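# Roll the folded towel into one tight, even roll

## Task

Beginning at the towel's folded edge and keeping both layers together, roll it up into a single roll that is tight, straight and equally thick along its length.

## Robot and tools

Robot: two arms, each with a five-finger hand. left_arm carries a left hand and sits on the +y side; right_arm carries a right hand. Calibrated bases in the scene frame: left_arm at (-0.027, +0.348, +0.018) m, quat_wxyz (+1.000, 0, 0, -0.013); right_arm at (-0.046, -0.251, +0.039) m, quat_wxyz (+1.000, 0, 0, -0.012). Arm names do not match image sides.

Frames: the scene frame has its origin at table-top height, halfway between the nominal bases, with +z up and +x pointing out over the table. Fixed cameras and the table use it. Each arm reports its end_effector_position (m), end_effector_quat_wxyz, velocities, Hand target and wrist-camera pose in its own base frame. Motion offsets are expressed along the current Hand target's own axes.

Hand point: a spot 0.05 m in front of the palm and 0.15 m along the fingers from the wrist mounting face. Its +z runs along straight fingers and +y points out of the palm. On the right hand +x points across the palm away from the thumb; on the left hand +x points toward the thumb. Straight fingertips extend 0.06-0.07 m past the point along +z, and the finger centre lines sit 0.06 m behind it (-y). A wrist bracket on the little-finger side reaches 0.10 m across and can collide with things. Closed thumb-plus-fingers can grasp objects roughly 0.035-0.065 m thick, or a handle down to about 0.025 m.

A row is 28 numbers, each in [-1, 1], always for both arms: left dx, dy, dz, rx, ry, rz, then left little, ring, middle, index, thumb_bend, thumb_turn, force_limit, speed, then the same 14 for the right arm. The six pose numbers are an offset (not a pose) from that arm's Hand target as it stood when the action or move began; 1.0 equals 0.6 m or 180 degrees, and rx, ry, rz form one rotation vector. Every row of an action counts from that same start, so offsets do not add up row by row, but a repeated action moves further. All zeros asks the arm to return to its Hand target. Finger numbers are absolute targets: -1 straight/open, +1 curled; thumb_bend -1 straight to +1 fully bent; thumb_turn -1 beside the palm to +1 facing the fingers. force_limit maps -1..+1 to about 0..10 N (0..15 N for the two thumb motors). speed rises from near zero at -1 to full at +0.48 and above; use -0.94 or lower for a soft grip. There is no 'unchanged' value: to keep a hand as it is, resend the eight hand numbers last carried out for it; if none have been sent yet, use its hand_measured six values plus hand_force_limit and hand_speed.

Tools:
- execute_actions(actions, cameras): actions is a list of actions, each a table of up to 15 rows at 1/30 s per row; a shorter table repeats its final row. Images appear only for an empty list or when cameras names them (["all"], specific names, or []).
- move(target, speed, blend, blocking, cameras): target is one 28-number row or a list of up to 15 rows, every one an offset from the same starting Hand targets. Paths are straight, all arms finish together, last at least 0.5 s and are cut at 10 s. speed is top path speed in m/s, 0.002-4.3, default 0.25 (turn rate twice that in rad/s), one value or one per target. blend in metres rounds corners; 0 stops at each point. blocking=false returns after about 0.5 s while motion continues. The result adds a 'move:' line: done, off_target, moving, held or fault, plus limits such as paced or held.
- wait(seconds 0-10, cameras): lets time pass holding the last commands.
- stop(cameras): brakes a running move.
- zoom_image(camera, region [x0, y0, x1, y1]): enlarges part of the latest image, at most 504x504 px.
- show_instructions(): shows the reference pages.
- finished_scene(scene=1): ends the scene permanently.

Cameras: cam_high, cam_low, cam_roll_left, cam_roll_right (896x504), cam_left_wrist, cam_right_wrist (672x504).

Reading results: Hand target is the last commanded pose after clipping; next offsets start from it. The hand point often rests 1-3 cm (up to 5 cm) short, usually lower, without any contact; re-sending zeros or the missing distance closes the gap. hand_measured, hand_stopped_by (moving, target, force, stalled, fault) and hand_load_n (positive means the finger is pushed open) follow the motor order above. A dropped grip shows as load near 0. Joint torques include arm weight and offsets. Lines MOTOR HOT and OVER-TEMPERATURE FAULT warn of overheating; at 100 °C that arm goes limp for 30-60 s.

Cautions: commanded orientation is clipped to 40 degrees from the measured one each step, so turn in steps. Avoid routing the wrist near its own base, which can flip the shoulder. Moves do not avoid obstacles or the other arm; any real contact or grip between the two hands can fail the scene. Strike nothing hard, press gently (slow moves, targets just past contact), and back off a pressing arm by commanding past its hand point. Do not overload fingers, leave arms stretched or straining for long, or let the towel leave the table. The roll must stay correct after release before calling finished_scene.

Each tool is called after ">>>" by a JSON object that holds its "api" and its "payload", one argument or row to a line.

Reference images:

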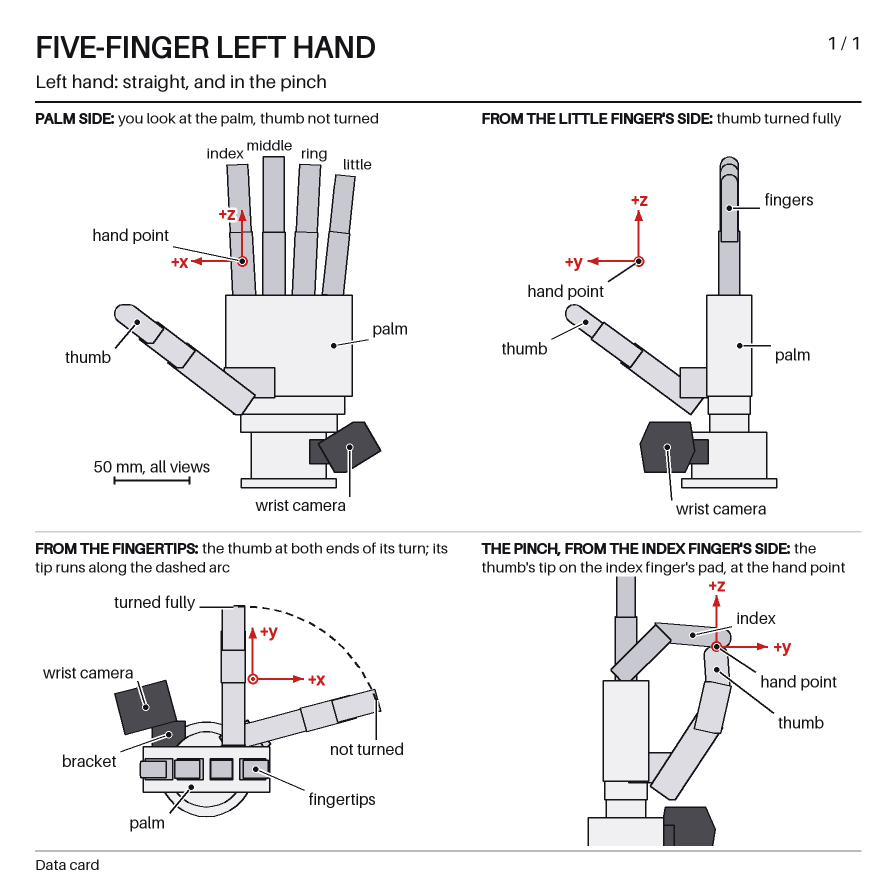

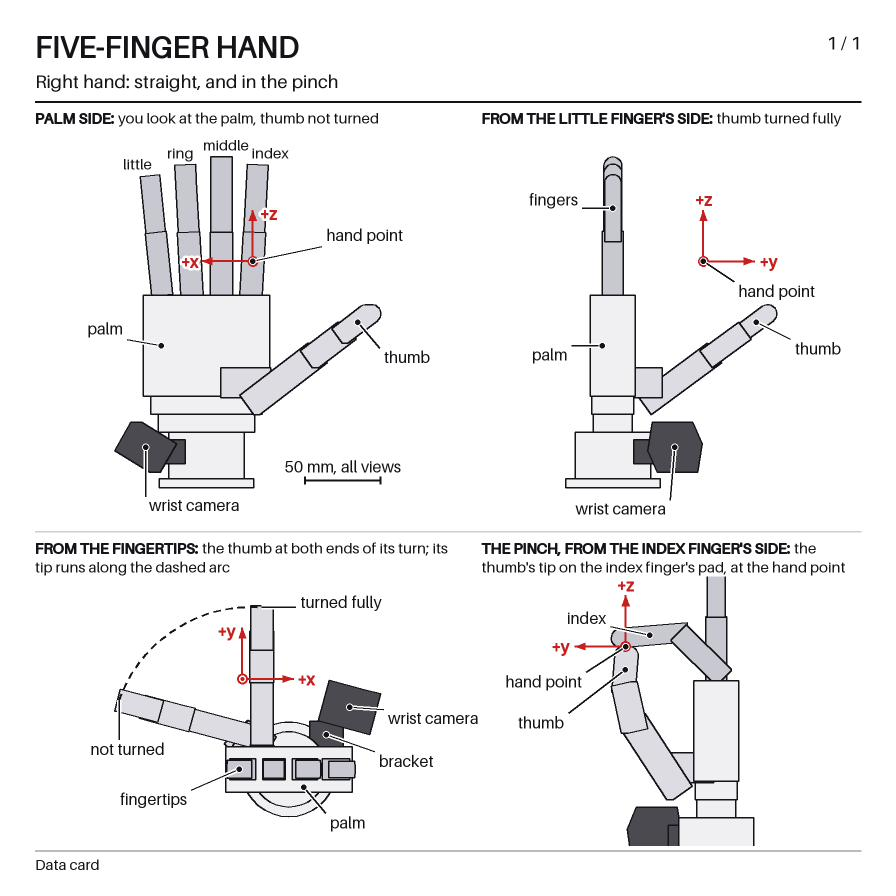

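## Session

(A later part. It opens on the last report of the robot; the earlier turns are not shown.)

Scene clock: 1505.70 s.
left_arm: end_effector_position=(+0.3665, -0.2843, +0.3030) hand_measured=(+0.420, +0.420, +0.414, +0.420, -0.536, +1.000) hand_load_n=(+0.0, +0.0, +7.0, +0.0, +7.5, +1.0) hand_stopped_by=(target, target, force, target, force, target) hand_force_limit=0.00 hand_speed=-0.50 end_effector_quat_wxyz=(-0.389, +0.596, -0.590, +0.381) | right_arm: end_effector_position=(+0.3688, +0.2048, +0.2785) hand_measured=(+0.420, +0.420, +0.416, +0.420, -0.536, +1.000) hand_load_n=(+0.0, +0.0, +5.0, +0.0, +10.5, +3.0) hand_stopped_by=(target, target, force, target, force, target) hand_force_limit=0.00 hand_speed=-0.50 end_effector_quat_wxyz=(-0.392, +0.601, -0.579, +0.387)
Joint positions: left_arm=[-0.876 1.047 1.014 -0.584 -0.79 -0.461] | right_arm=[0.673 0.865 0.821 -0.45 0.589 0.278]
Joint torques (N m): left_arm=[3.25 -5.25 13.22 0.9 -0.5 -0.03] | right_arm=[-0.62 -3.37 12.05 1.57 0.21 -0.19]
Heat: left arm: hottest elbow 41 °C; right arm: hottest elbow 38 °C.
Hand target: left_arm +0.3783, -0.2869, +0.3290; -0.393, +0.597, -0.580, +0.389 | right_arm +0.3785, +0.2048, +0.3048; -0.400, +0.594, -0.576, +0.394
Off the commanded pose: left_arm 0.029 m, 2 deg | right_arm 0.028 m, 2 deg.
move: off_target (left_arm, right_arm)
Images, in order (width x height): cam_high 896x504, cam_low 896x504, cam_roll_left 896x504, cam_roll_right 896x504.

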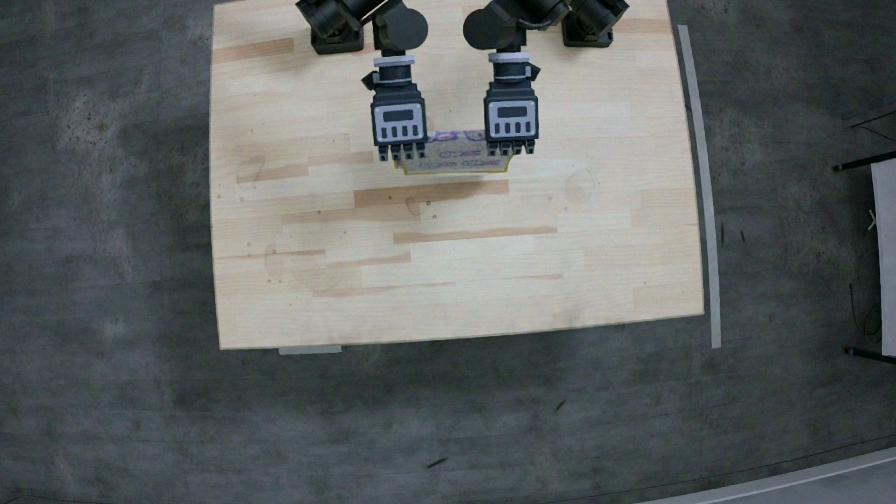

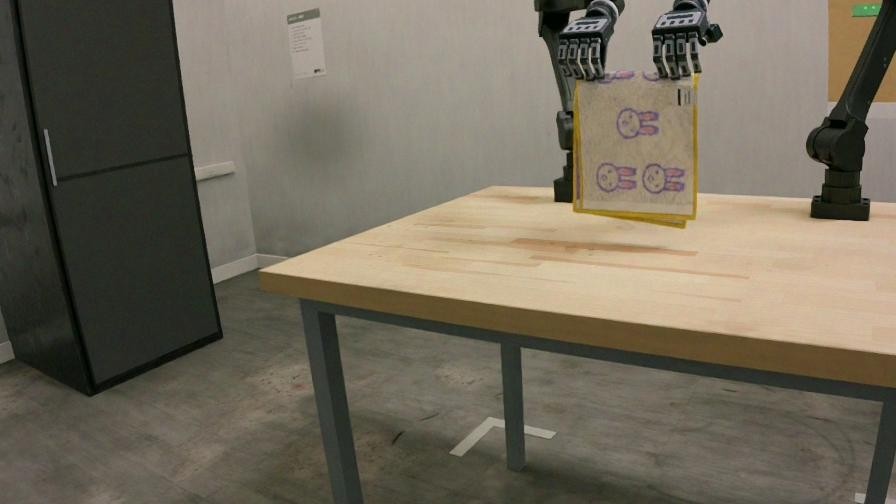

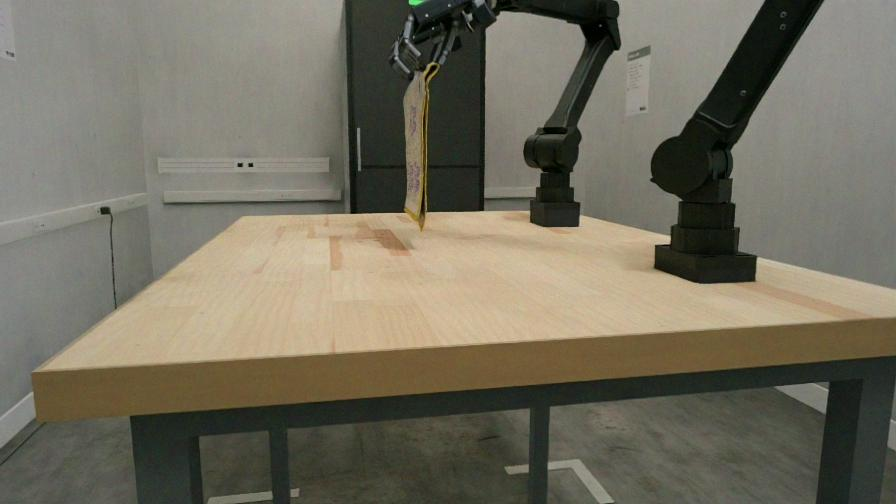

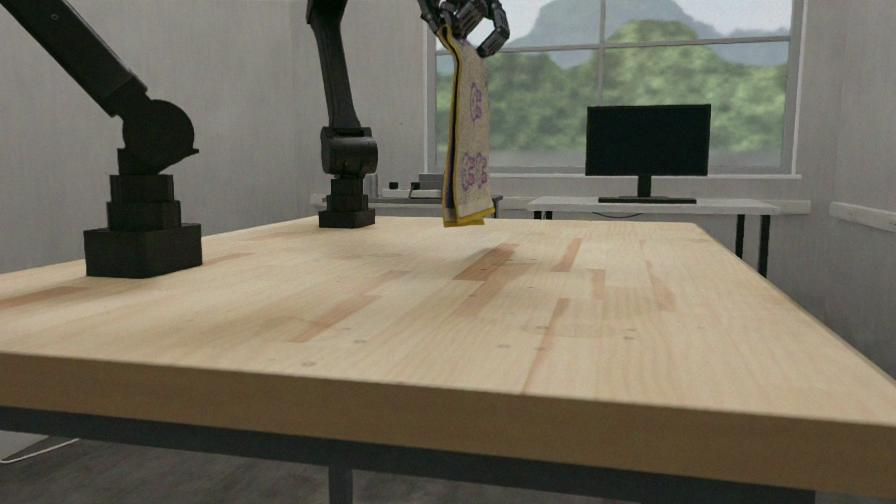

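>>> {"api": "move", "payload": {
  "target": [
    [0, -0.1031, 0.2549, 0, 0, 0, 0.42, 0.42, 0.42, 0.42, -0.3, 1, 0, -0.5, 0, -0.1031, 0.2549, 0, 0, 0, 0.42, 0.42, 0.42, 0.42, -0.3, 1, 0, -0.5],
    [0, 0.0578, 0.2571, 0, 0, 0, 0.42, 0.42, 0.42, 0.42, -0.3, 1, 0, -0.5, 0, 0.0578, 0.2571, 0, 0, 0, 0.42, 0.42, 0.42, 0.42, -0.3, 1, 0, -0.5],
    [0, 0.2344, 0.2207, 0, 0, 0, 0.42, 0.42, 0.42, 0.42, -0.3, 1, 0, -0.5, 0, 0.2344, 0.2207, 0, 0, 0, 0.42, 0.42, 0.42, 0.42, -0.3, 1, 0, -0.5],
    [0, 0.4204, 0.1162, 0, 0, 0, 0.42, 0.42, 0.42, 0.42, -0.3, 1, 0, -0.5, 0, 0.4204, 0.1162, 0, 0, 0, 0.42, 0.42, 0.42, 0.42, -0.3, 1, 0, -0.5],
    [0, 0.529, 0.0432, 0, 0, 0, 0.42, 0.42, 0.42, 0.42, -0.3, 1, 0, -0.5, 0, 0.529, 0.0432, 0, 0, 0, 0.42, 0.42, 0.42, 0.42, -0.3, 1, 0, -0.5]
  ],
  "speed": 0.13,
  "blend": [0.03, 0.03, 0.03, 0.03, 0.0],
  "cameras": ["cam_high", "cam_low", "cam_roll_left", "cam_roll_right"]
}}

>>> {"api": "zoom_image", "payload": {
  "camera": "cam_high",
  "region": [360, 120, 560, 270]
}}

Scene clock: 1519.53 s.
left_arm: end_effector_position=(+0.2846, -0.2962, +0.0363) hand_measured=(+0.420, +0.420, +0.414, +0.420, -0.536, +1.000) hand_load_n=(+0.0, +0.0, +6.5, +0.0, +8.0, +1.5) hand_stopped_by=(target, target, force, target, force, target) hand_force_limit=0.00 hand_speed=-0.50 end_effector_quat_wxyz=(-0.388, +0.602, -0.571, +0.401) | right_arm: end_effector_position=(+0.2895, +0.2029, +0.0054) hand_measured=(+0.420, +0.420, +0.416, +0.420, -0.536, +1.000) hand_load_n=(+0.0, +0.0, +4.5, +0.0, +10.5, +2.5) hand_stopped_by=(target, target, force, target, force, target) hand_force_limit=0.00 hand_speed=-0.50 end_effector_quat_wxyz=(-0.401, +0.593, -0.576, +0.395)
Joint positions: left_arm=[-1.123 1.344 0.442 0.138 -0.996 -0.72] | right_arm=[0.911 1.282 0.179 0.546 0.806 0.416]
Joint torques (N m): left_arm=[1.49 -5.19 5.07 0.64 -0.91 -0.16] | right_arm=[0.44 -3.25 3.4 2.28 0.54 0.05]
Heat: left arm: hottest elbow 42 °C; right arm: hottest elbow 40 °C.
Hand target: left_arm +0.2795, -0.2917, +0.0266; -0.393, +0.597, -0.580, +0.390 | right_arm +0.2853, +0.2002, +0.0002; -0.400, +0.594, -0.577, +0.394
Off the commanded pose: left_arm 0.012 m, 2 deg | right_arm 0.007 m, 0 deg.
move: off_target (left_arm)
Images, in order (width x height): cam_high 896x504, cam_low 896x504, cam_roll_left 896x504, cam_roll_right 896x504.

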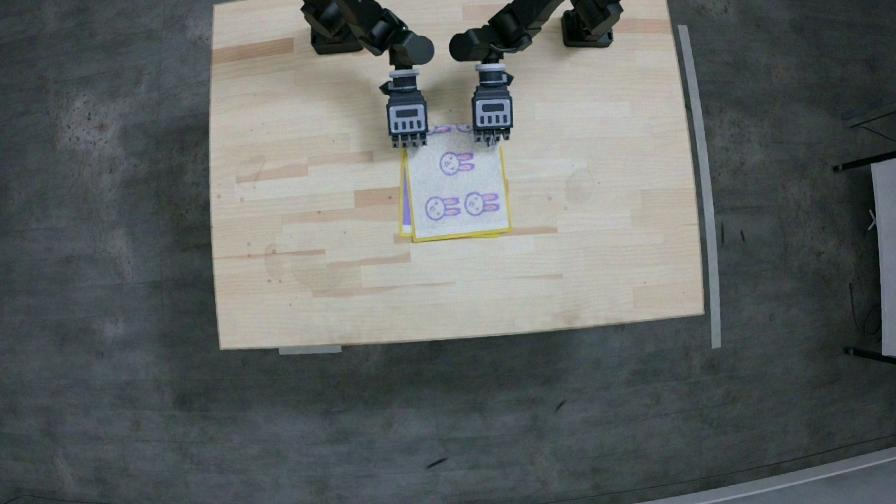

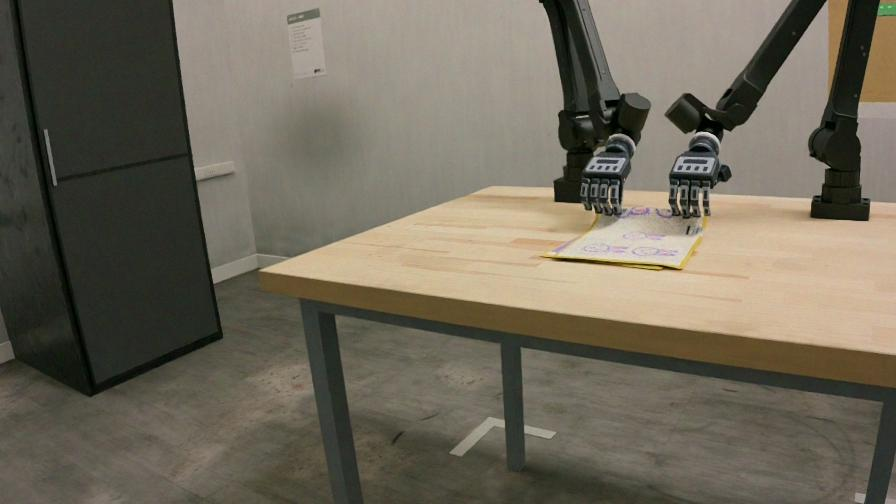

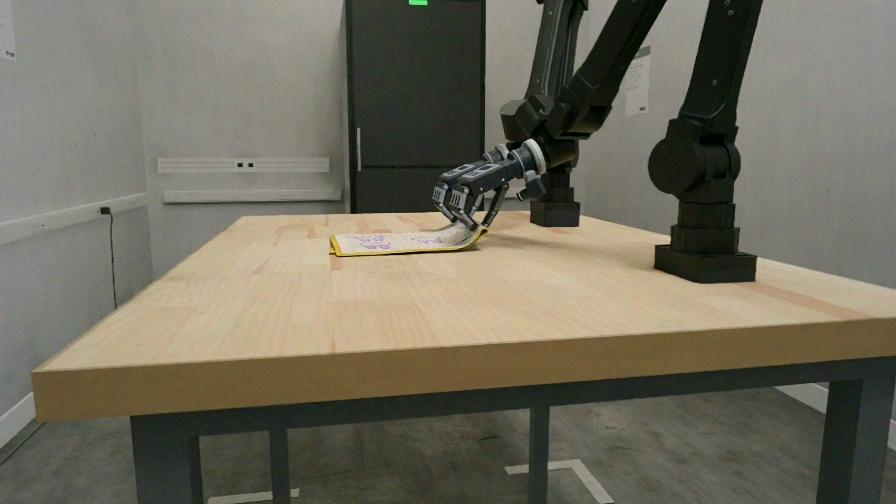

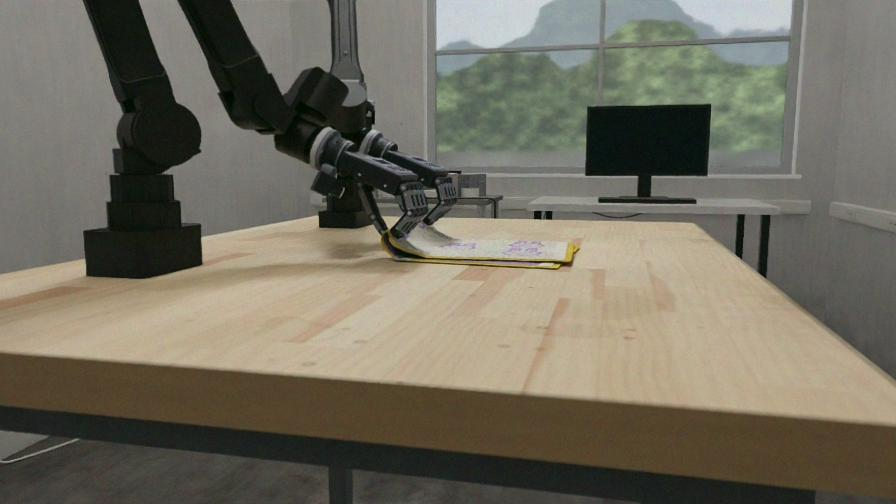

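Scaled by 2.520 from the camera's 896x504 image, which has a finer 1280x720 frame.

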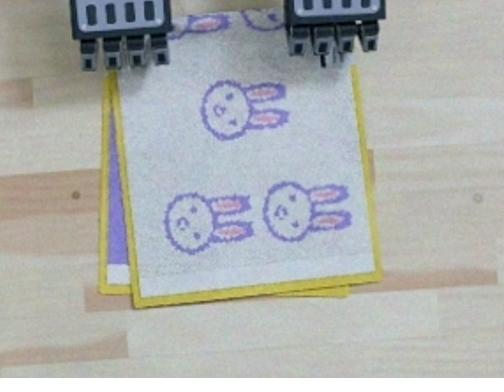

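>>> {"api": "move", "payload": {
  "target": [
    [0, 0.011, 0.004, 0, 0, 0, 0.42, 0.42, 0.42, 0.42, -0.3, 1, 0, -0.3, 0, 0.008, 0.003, 0, 0, 0, 0.42, 0.42, 0.42, 0.42, -0.3, 1, 0, -0.3],
    [0, 0.011, 0.004, 0, 0, 0, 0.0, 0.0, 0.0, 0.0, -1, 1, 0, -0.3, 0, 0.008, 0.003, 0, 0, 0, 0.0, 0.0, 0.0, 0.0, -1, 1, 0, -0.3],
    [0, -0.2, -0.02, 0, 0, 0, -0.2, -0.2, -0.2, -0.2, -1, 1, 0, -0.3, 0, -0.2, -0.02, 0, 0, 0, -0.2, -0.2, -0.2, -0.2, -1, 1, 0, -0.3]
  ],
  "speed": [0.08, 0.08, 0.15],
  "cameras": ["cam_high", "cam_roll_left", "cam_roll_right"]
}}

>>> {"api": "zoom_image", "payload": {
  "camera": "cam_high",
  "region": [360, 120, 560, 270]
}}

>>> {"api": "zoom_image", "payload": {
  "camera": "cam_roll_left",
  "region": [310, 180, 520, 280]
}}

Scene clock: 1528.77 s.
left_arm: end_effector_position=(+0.3026, -0.2780, +0.1169) hand_measured=(-0.200, -0.200, -0.200, -0.200, -1.000, +1.000) hand_load_n=(+0.0, +0.0, +0.0, +0.0, +0.0, +0.0) hand_stopped_by=(target, target, target, target, target, target) hand_force_limit=0.00 hand_speed=-0.30 end_effector_quat_wxyz=(-0.396, +0.593, -0.593, +0.375) | right_arm: end_effector_position=(+0.3064, +0.1937, +0.0950) hand_measured=(-0.200, -0.200, -0.200, -0.200, -1.000, +1.000) hand_load_n=(+0.0, +0.0, +0.0, +0.0, +0.5, +0.0) hand_stopped_by=(target, target, target, target, target, target) hand_force_limit=0.00 hand_speed=-0.30 end_effector_quat_wxyz=(-0.389, +0.602, -0.577, +0.392)
Joint positions: left_arm=[-1.037 1.105 0.56 -0.197 -0.926 -0.604] | right_arm=[0.819 0.882 0.329 0.005 0.723 0.358]
Joint torques (N m): left_arm=[2.9 -5.77 11.21 0.87 -0.49 -0.08] | right_arm=[-0.26 -2.61 10.28 1.46 0.15 -0.12]
Heat: left arm: hottest elbow 42 °C; right arm: hottest elbow 39 °C.
Hand target: left_arm +0.3147, -0.2900, +0.1419; -0.393, +0.597, -0.580, +0.390 | right_arm +0.3185, +0.2018, +0.1161; -0.399, +0.594, -0.577, +0.394
Off the commanded pose: left_arm 0.030 m, 2 deg | right_arm 0.026 m, 2 deg.
move: off_target (left_arm, right_arm); target 3's new numbers were sent with left_arm's hand 0.030 m and 2 deg from that target
Images, in order (width x height): cam_high 896x504, cam_roll_left 896x504, cam_roll_right 896x504.

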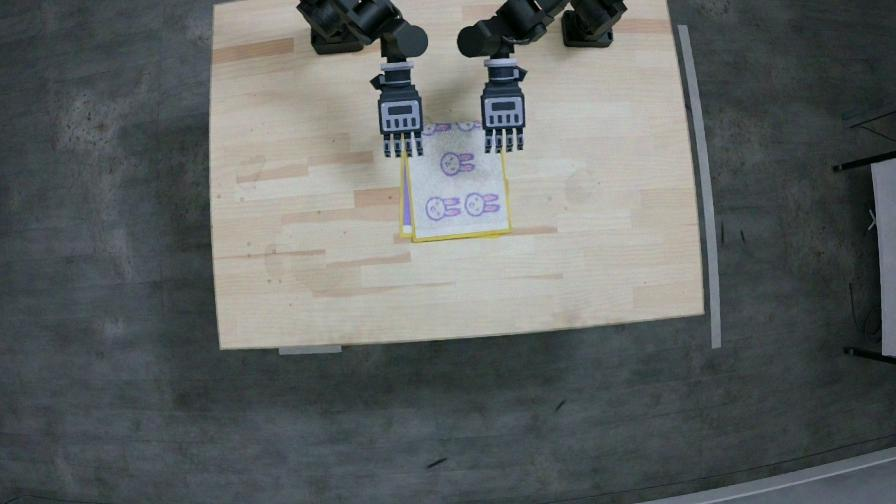

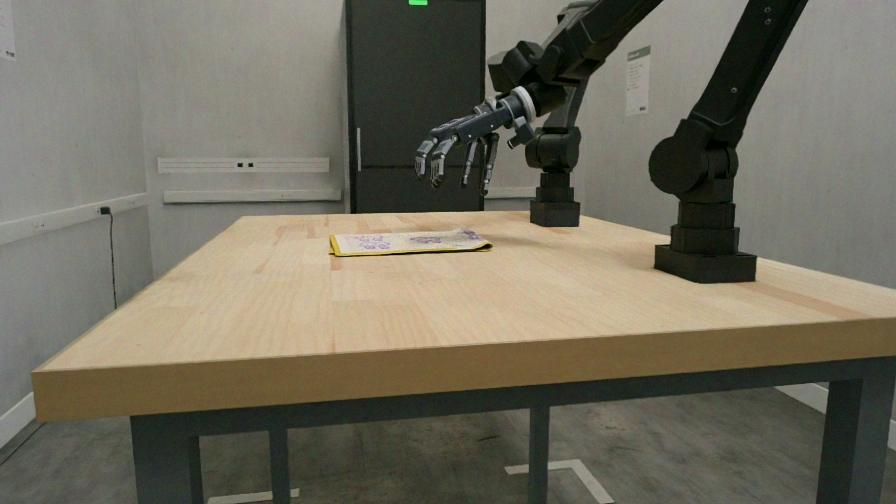

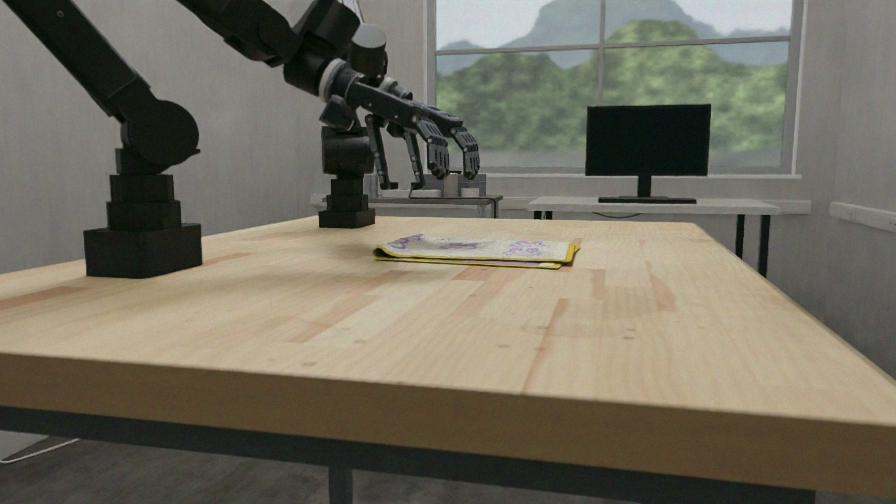

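Scaled by 2.520 from the camera's 896x504 image, which has a finer 1280x720 frame.

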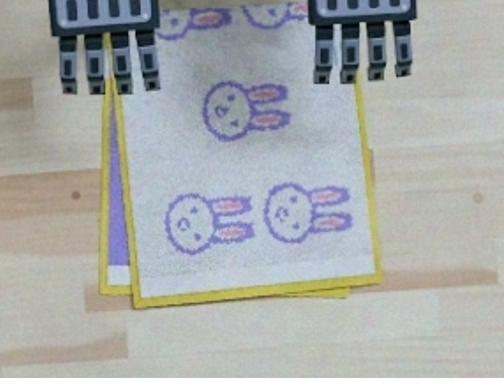

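Scaled by 2.400 from the camera's 896x504 image, which has a finer 1280x720 frame.

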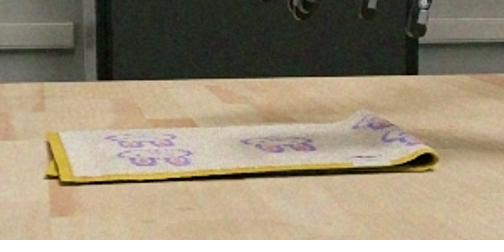

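>>> {"api": "move", "payload": {
  "target": [-0.0333, -0.0375, 0.0927, -0.3778, 0, 0, -1, 0.3, 0.3, 0.3, -1, 1, 0, 0.2, 0.05, -0.0438, 0.108, -0.3778, 0, 0, -1, 0.3, 0.3, 0.3, -1, 1, 0, 0.2],
  "speed": 0.25
}}

>>> {"api": "move", "payload": {
  "target": [0, -0.0317, 0.05, 0, 0, 0.1389, -1, 0.3, 0.3, 0.3, -1, 1, 0, 0.2, 0, -0.0258, 0.05, 0, 0, -0.1389, -1, 0.3, 0.3, 0.3, -1, 1, 0, 0.2],
  "speed": 0.25,
  "cameras": ["cam_high", "cam_low", "cam_left_wrist", "cam_right_wrist"]
}}

Scene clock: 1537.70 s.
left_arm: end_effector_position=(+0.3583, -0.2633, +0.1311) hand_measured=(-1.000, +0.300, +0.300, +0.300, -1.000, +1.000) hand_load_n=(+0.0, +0.0, +0.0, +0.0, +0.0, +0.0) hand_stopped_by=(target, target, target, target, target, target) hand_force_limit=0.00 hand_speed=0.20 end_effector_quat_wxyz=(+0.009, +0.716, -0.698, -0.013) | right_arm: end_effector_position=(+0.3750, +0.1720, +0.1094) hand_measured=(-1.000, +0.300, +0.300, +0.300, -1.000, +1.000) hand_load_n=(+0.0, +0.0, +0.5, +0.0, +0.0, +0.0) hand_stopped_by=(target, target, target, target, target, target) hand_force_limit=0.00 hand_speed=0.20 end_effector_quat_wxyz=(+0.008, +0.713, -0.701, +0.003)
Joint positions: left_arm=[-0.5 1.647 1.366 -1.321 0.011 -0.525] | right_arm=[0.322 1.604 1.258 -1.238 0.012 0.305]
Joint torques (N m): left_arm=[2.67 -11.22 11.02 -0.2 0.15 -0.09] | right_arm=[0.15 -12.16 9.57 0.01 -0.15 -0.2]
Heat: left arm: hottest elbow 43 °C; right arm: hottest elbow 40 °C.
Hand target: left_arm +0.3743, -0.2686, +0.1408; +0.008, +0.715, -0.699, -0.002 | right_arm +0.3892, +0.1736, +0.1169; +0.001, +0.716, -0.698, +0.005
Off the commanded pose: left_arm 0.020 m, 1 deg | right_arm 0.016 m, 1 deg.
move: off_target (left_arm, right_arm)

Scene clock: 1539.53 s.
left_arm: end_effector_position=(+0.3771, -0.2538, +0.1048) hand_measured=(-1.000, +0.300, +0.300, +0.300, -1.000, +1.000) hand_load_n=(+0.0, +0.0, +0.0, +0.5, +0.0, +0.0) hand_stopped_by=(target, target, target, target, target, target) hand_force_limit=0.00 hand_speed=0.20 end_effector_quat_wxyz=(-0.015, -0.555, +0.831, +0.017) | right_arm: end_effector_position=(+0.3870, +0.1641, +0.0829) hand_measured=(-1.000, +0.300, +0.300, +0.300, -1.000, +1.000) hand_load_n=(+0.0, +0.0, +0.0, +0.0, +0.0, +0.0) hand_stopped_by=(target, target, target, target, target, target) hand_force_limit=0.00 hand_speed=0.20 end_effector_quat_wxyz=(+0.016, +0.844, -0.536, -0.005)
Joint positions: left_arm=[-0.504 1.757 1.437 -1.295 0.011 -0.111] | right_arm=[0.348 1.702 1.305 -1.205 0.012 -0.09]
Joint torques (N m): left_arm=[1.26 -12.34 10.86 0.35 0.13 -0.1] | right_arm=[0.85 -12.69 9.57 0.65 -0.13 -0.15]
Heat: left arm: hottest elbow 43 °C; right arm: hottest elbow 40 °C.
Hand target: left_arm +0.3929, -0.2685, +0.1106; -0.008, -0.547, +0.837, +0.000 | right_arm +0.4048, +0.1736, +0.0869; +0.002, +0.850, -0.527, +0.004
Off the commanded pose: left_arm 0.022 m, 2 deg | right_arm 0.021 m, 2 deg.
move: off_target (left_arm, right_arm)
Images, in order (width x height): cam_high 896x504, cam_low 896x504, cam_left_wrist 672x504, cam_right_wrist 672x504.

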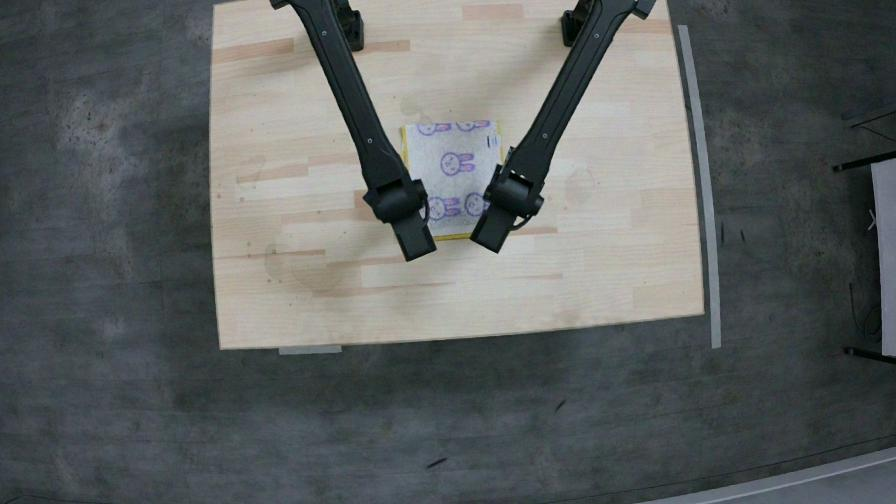

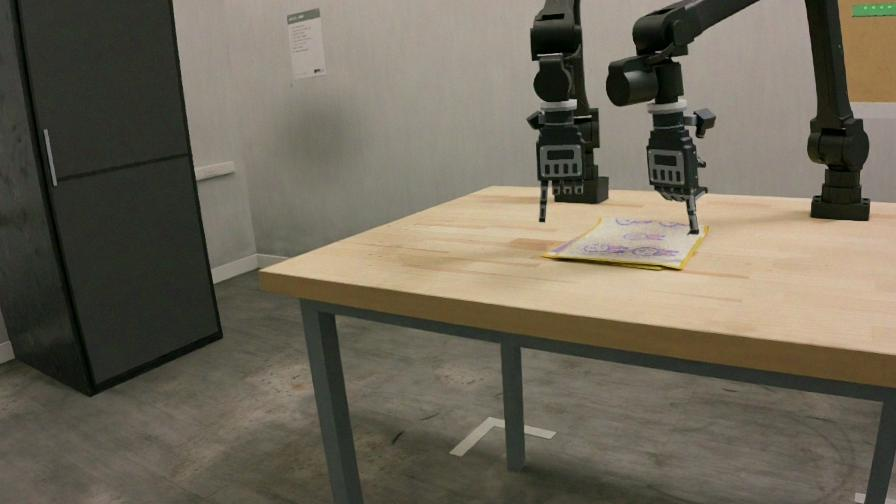

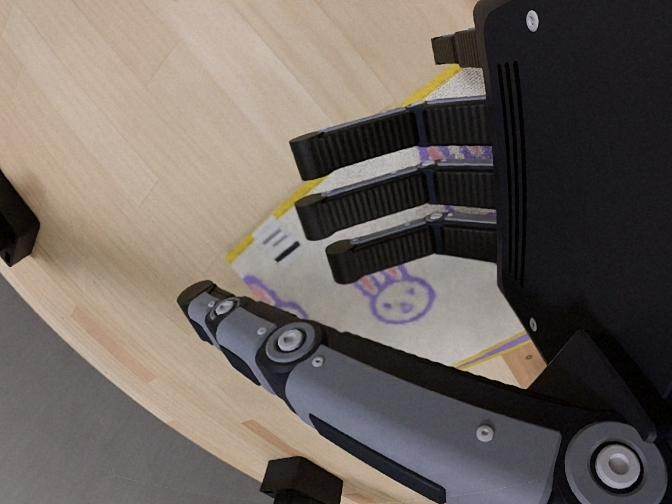

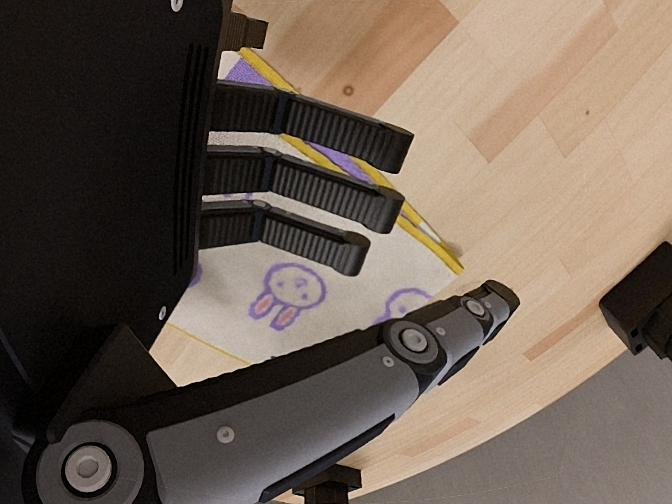

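>>> {"api": "move", "payload": {
  "target": [0, 0, 0.055, 0, 0, 0, -1, 0.3, 0.3, 0.3, -1, 1, 0, 0.2, 0, 0, 0.065, 0, 0, 0, -1, 0.3, 0.3, 0.3, -1, 1, 0, 0.2],
  "speed": 0.12,
  "cameras": ["cam_low", "cam_roll_left", "cam_roll_right", "cam_left_wrist", "cam_right_wrist"]
}}

>>> {"api": "zoom_image", "payload": {
  "camera": "cam_low",
  "region": [500, 170, 740, 290]
}}

>>> {"api": "zoom_image", "payload": {
  "camera": "cam_roll_right",
  "region": [440, 170, 640, 280]
}}

Scene clock: 1542.23 s.
left_arm: end_effector_position=(+0.3938, -0.2632, +0.0868) hand_measured=(-1.000, +0.300, +0.300, +0.300, -1.000, +1.000) hand_load_n=(+0.0, +0.0, +0.0, +0.0, +0.0, +0.0) hand_stopped_by=(target, target, target, target, target, target) hand_force_limit=0.00 hand_speed=0.20 end_effector_quat_wxyz=(-0.005, -0.555, +0.832, -0.003) | right_arm: end_effector_position=(+0.4080, +0.1717, +0.0589) hand_measured=(-1.000, +0.300, +0.300, +0.300, -1.000, +1.000) hand_load_n=(+0.0, +0.0, +0.0, +0.0, -0.5, +0.0) hand_stopped_by=(target, target, target, target, target, target) hand_force_limit=0.00 hand_speed=0.20 end_effector_quat_wxyz=(-0.004, +0.844, -0.536, +0.010)
Joint positions: left_arm=[-0.505 1.787 1.437 -1.219 0.011 -0.11] | right_arm=[0.348 1.746 1.305 -1.112 0.012 -0.092]
Joint torques (N m): left_arm=[1.32 -12.75 7.2 0.57 0.12 -0.1] | right_arm=[1.08 -13.51 5.78 0.91 -0.11 -0.14]
Heat: left arm: hottest elbow 44 °C; right arm: hottest elbow 40 °C.
Hand target: left_arm +0.3924, -0.2688, +0.0776; -0.008, -0.547, +0.837, +0.000 | right_arm +0.4050, +0.1734, +0.0480; +0.002, +0.850, -0.527, +0.004
Off the commanded pose: left_arm 0.011 m, 1 deg | right_arm 0.012 m, 2 deg.
move: off_target (left_arm, right_arm)
Images, in order (width x height): cam_low 896x504, cam_roll_left 896x504, cam_roll_right 896x504, cam_left_wrist 672x504, cam_right_wrist 672x504.

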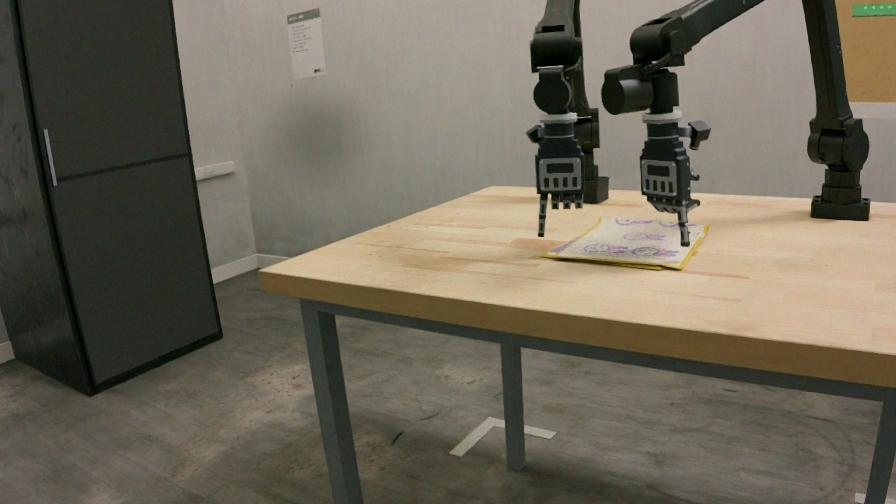

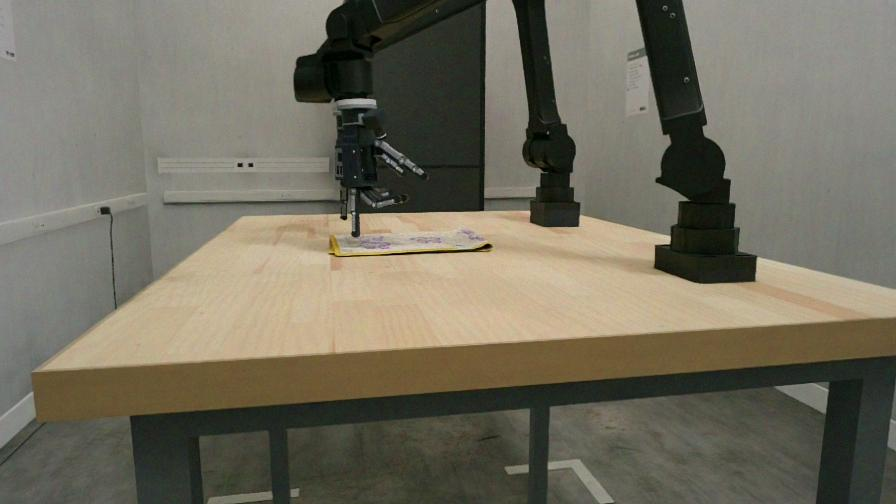

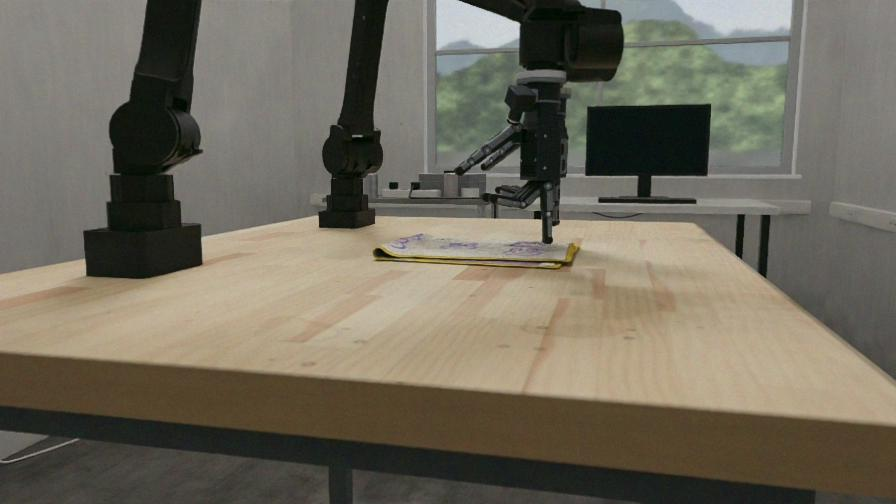

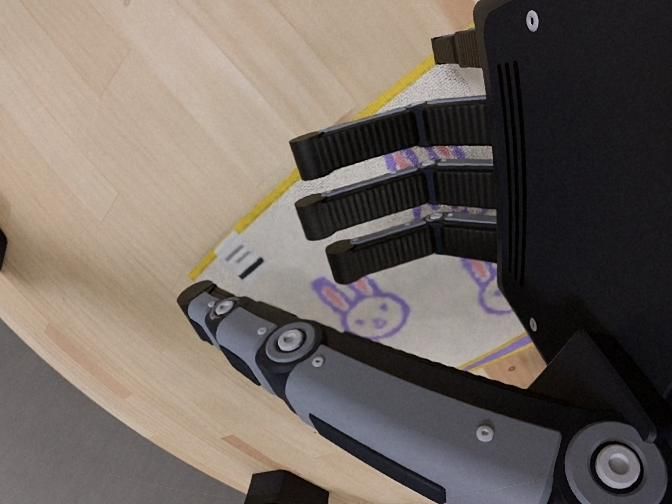

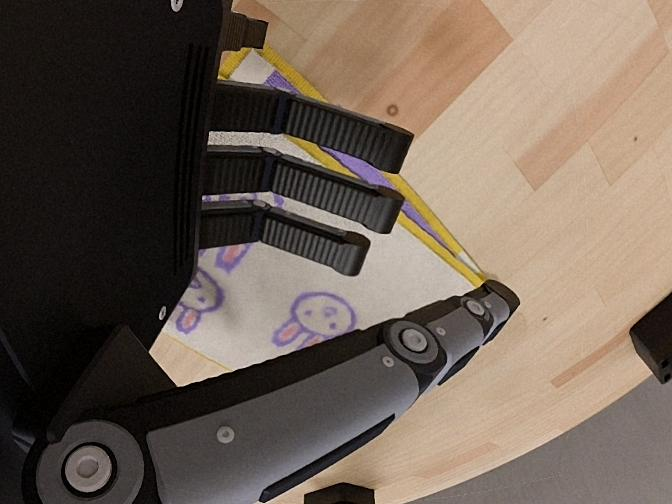

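Scaled by 2.100 from the camera's 896x504 image, which has a finer 1280x720 frame.

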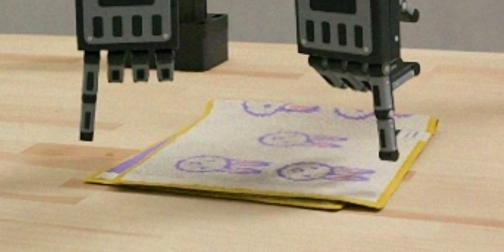

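Scaled by 2.520 from the camera's 896x504 image, which has a finer 1280x720 frame.

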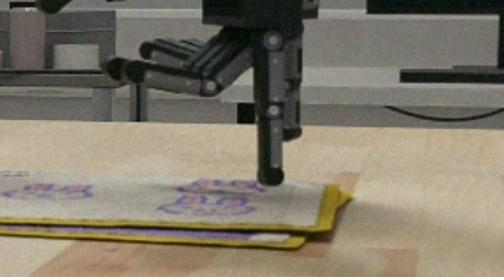

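>>> {"api": "move", "payload": {
  "target": [
    [0, 0, 0, 0, 0, 0, -1, 0.8, 0.8, 0.8, -1, 1, 0, 0.2, 0, 0, 0, 0, 0, 0, -1, 0.8, 0.8, 0.8, -1, 1, 0, 0.2],
    [0.0151, 0.007, 0.045, 0, 0, 0, -1, 0.8, 0.8, 0.8, -1, 1, 0, 0.2, -0.0371, -0.008, 0.05, 0, 0, 0, -1, 0.8, 0.8, 0.8, -1, 1, 0, 0.2]
  ],
  "speed": 0.08,
  "cameras": ["cam_low", "cam_roll_left", "cam_roll_right", "cam_left_wrist", "cam_right_wrist"]
}}

>>> {"api": "zoom_image", "payload": {
  "camera": "cam_low",
  "region": [500, 170, 740, 290]
}}

>>> {"api": "zoom_image", "payload": {
  "camera": "cam_roll_right",
  "region": [440, 170, 640, 280]
}}

Scene clock: 1552.23 s.
left_arm: end_effector_position=(+0.3871, -0.2705, +0.0608) hand_measured=(-1.000, +0.800, +0.800, +0.800, -1.000, +1.000) hand_load_n=(+0.0, +0.0, +0.0, +0.0, +0.0, +0.0) hand_stopped_by=(target, target, target, target, target, target) hand_force_limit=0.00 hand_speed=0.20 end_effector_quat_wxyz=(-0.004, -0.547, +0.837, -0.004) | right_arm: end_effector_position=(+0.4030, +0.1917, +0.0295) hand_measured=(-1.000, +0.800, +0.800, +0.800, -1.000, +1.000) hand_load_n=(-0.5, +0.0, +0.0, +0.0, +0.0, +0.0) hand_stopped_by=(target, target, target, target, target, target) hand_force_limit=0.00 hand_speed=0.20 end_effector_quat_wxyz=(-0.003, +0.852, -0.524, +0.010)
Joint positions: left_arm=[-0.525 1.807 1.392 -1.152 0.011 -0.113] | right_arm=[0.391 1.789 1.279 -1.044 0.012 -0.076]
Joint torques (N m): left_arm=[1.38 -12.81 6.74 0.59 0.13 -0.23] | right_arm=[1.03 -13.74 5.68 1.11 -0.13 0.18]
Heat: left arm: hottest elbow 43 °C; right arm: hottest elbow 40 °C.
Hand target: left_arm +0.3845, -0.2756, +0.0508; -0.008, -0.547, +0.837, +0.000 | right_arm +0.3996, +0.1952, +0.0178; +0.002, +0.850, -0.527, +0.004
Off the commanded pose: left_arm 0.012 m, 1 deg | right_arm 0.013 m, 1 deg.
move: off_target (left_arm, right_arm)
Images, in order (width x height): cam_low 896x504, cam_roll_left 896x504, cam_roll_right 896x504, cam_left_wrist 672x504, cam_right_wrist 672x504.

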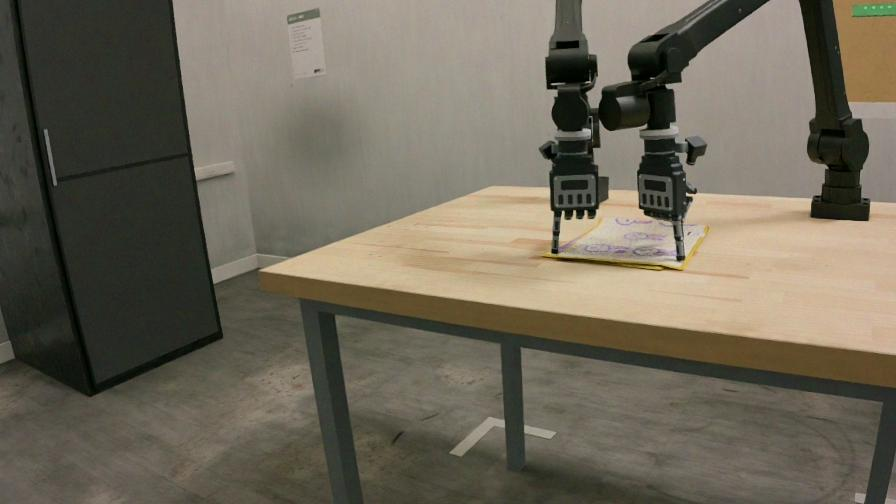

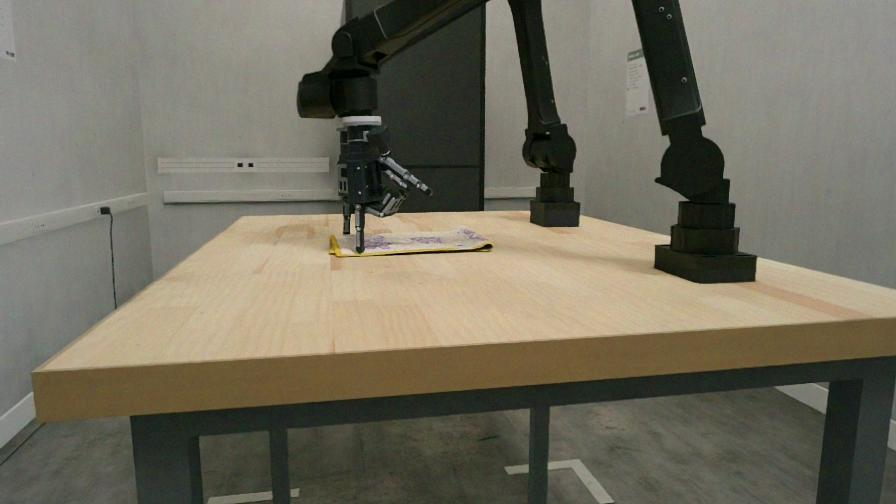

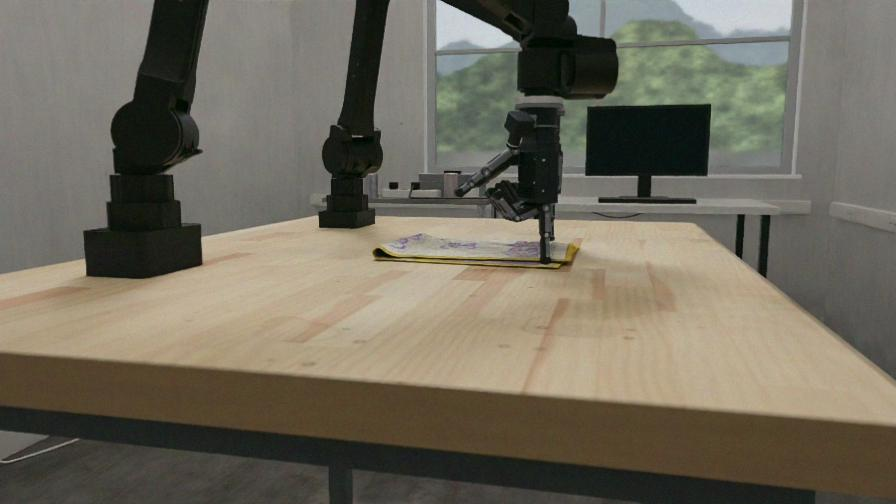

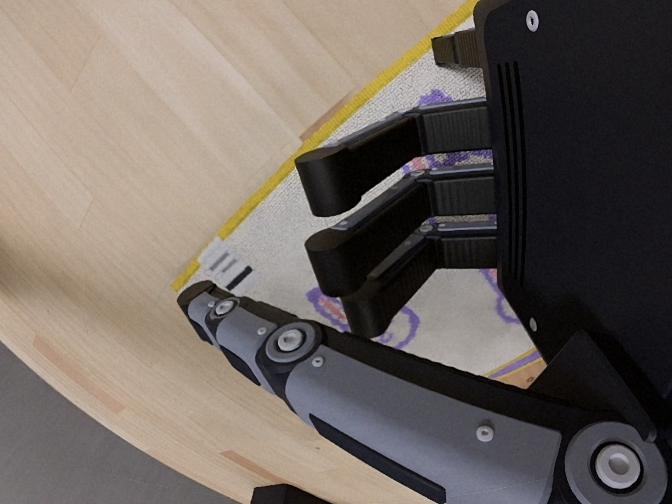

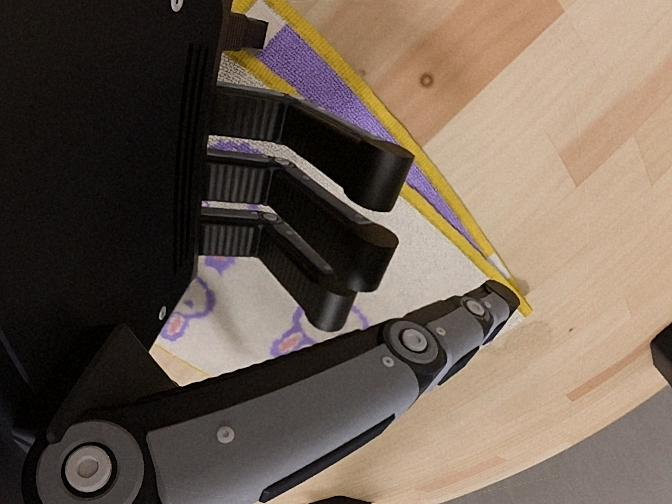

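Scaled by 2.100 from the camera's 896x504 image, which has a finer 1280x720 frame.

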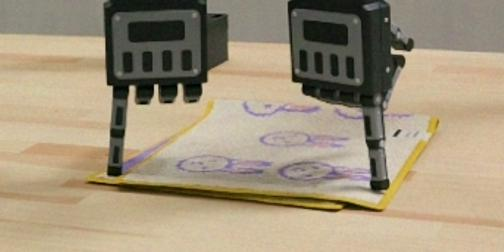

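Scaled by 2.520 from the camera's 896x504 image, which has a finer 1280x720 frame.

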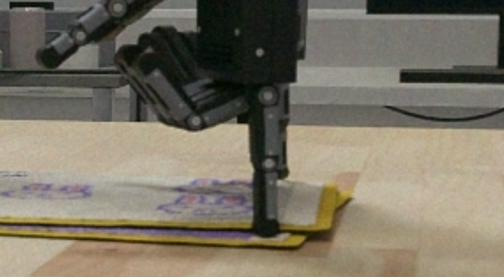

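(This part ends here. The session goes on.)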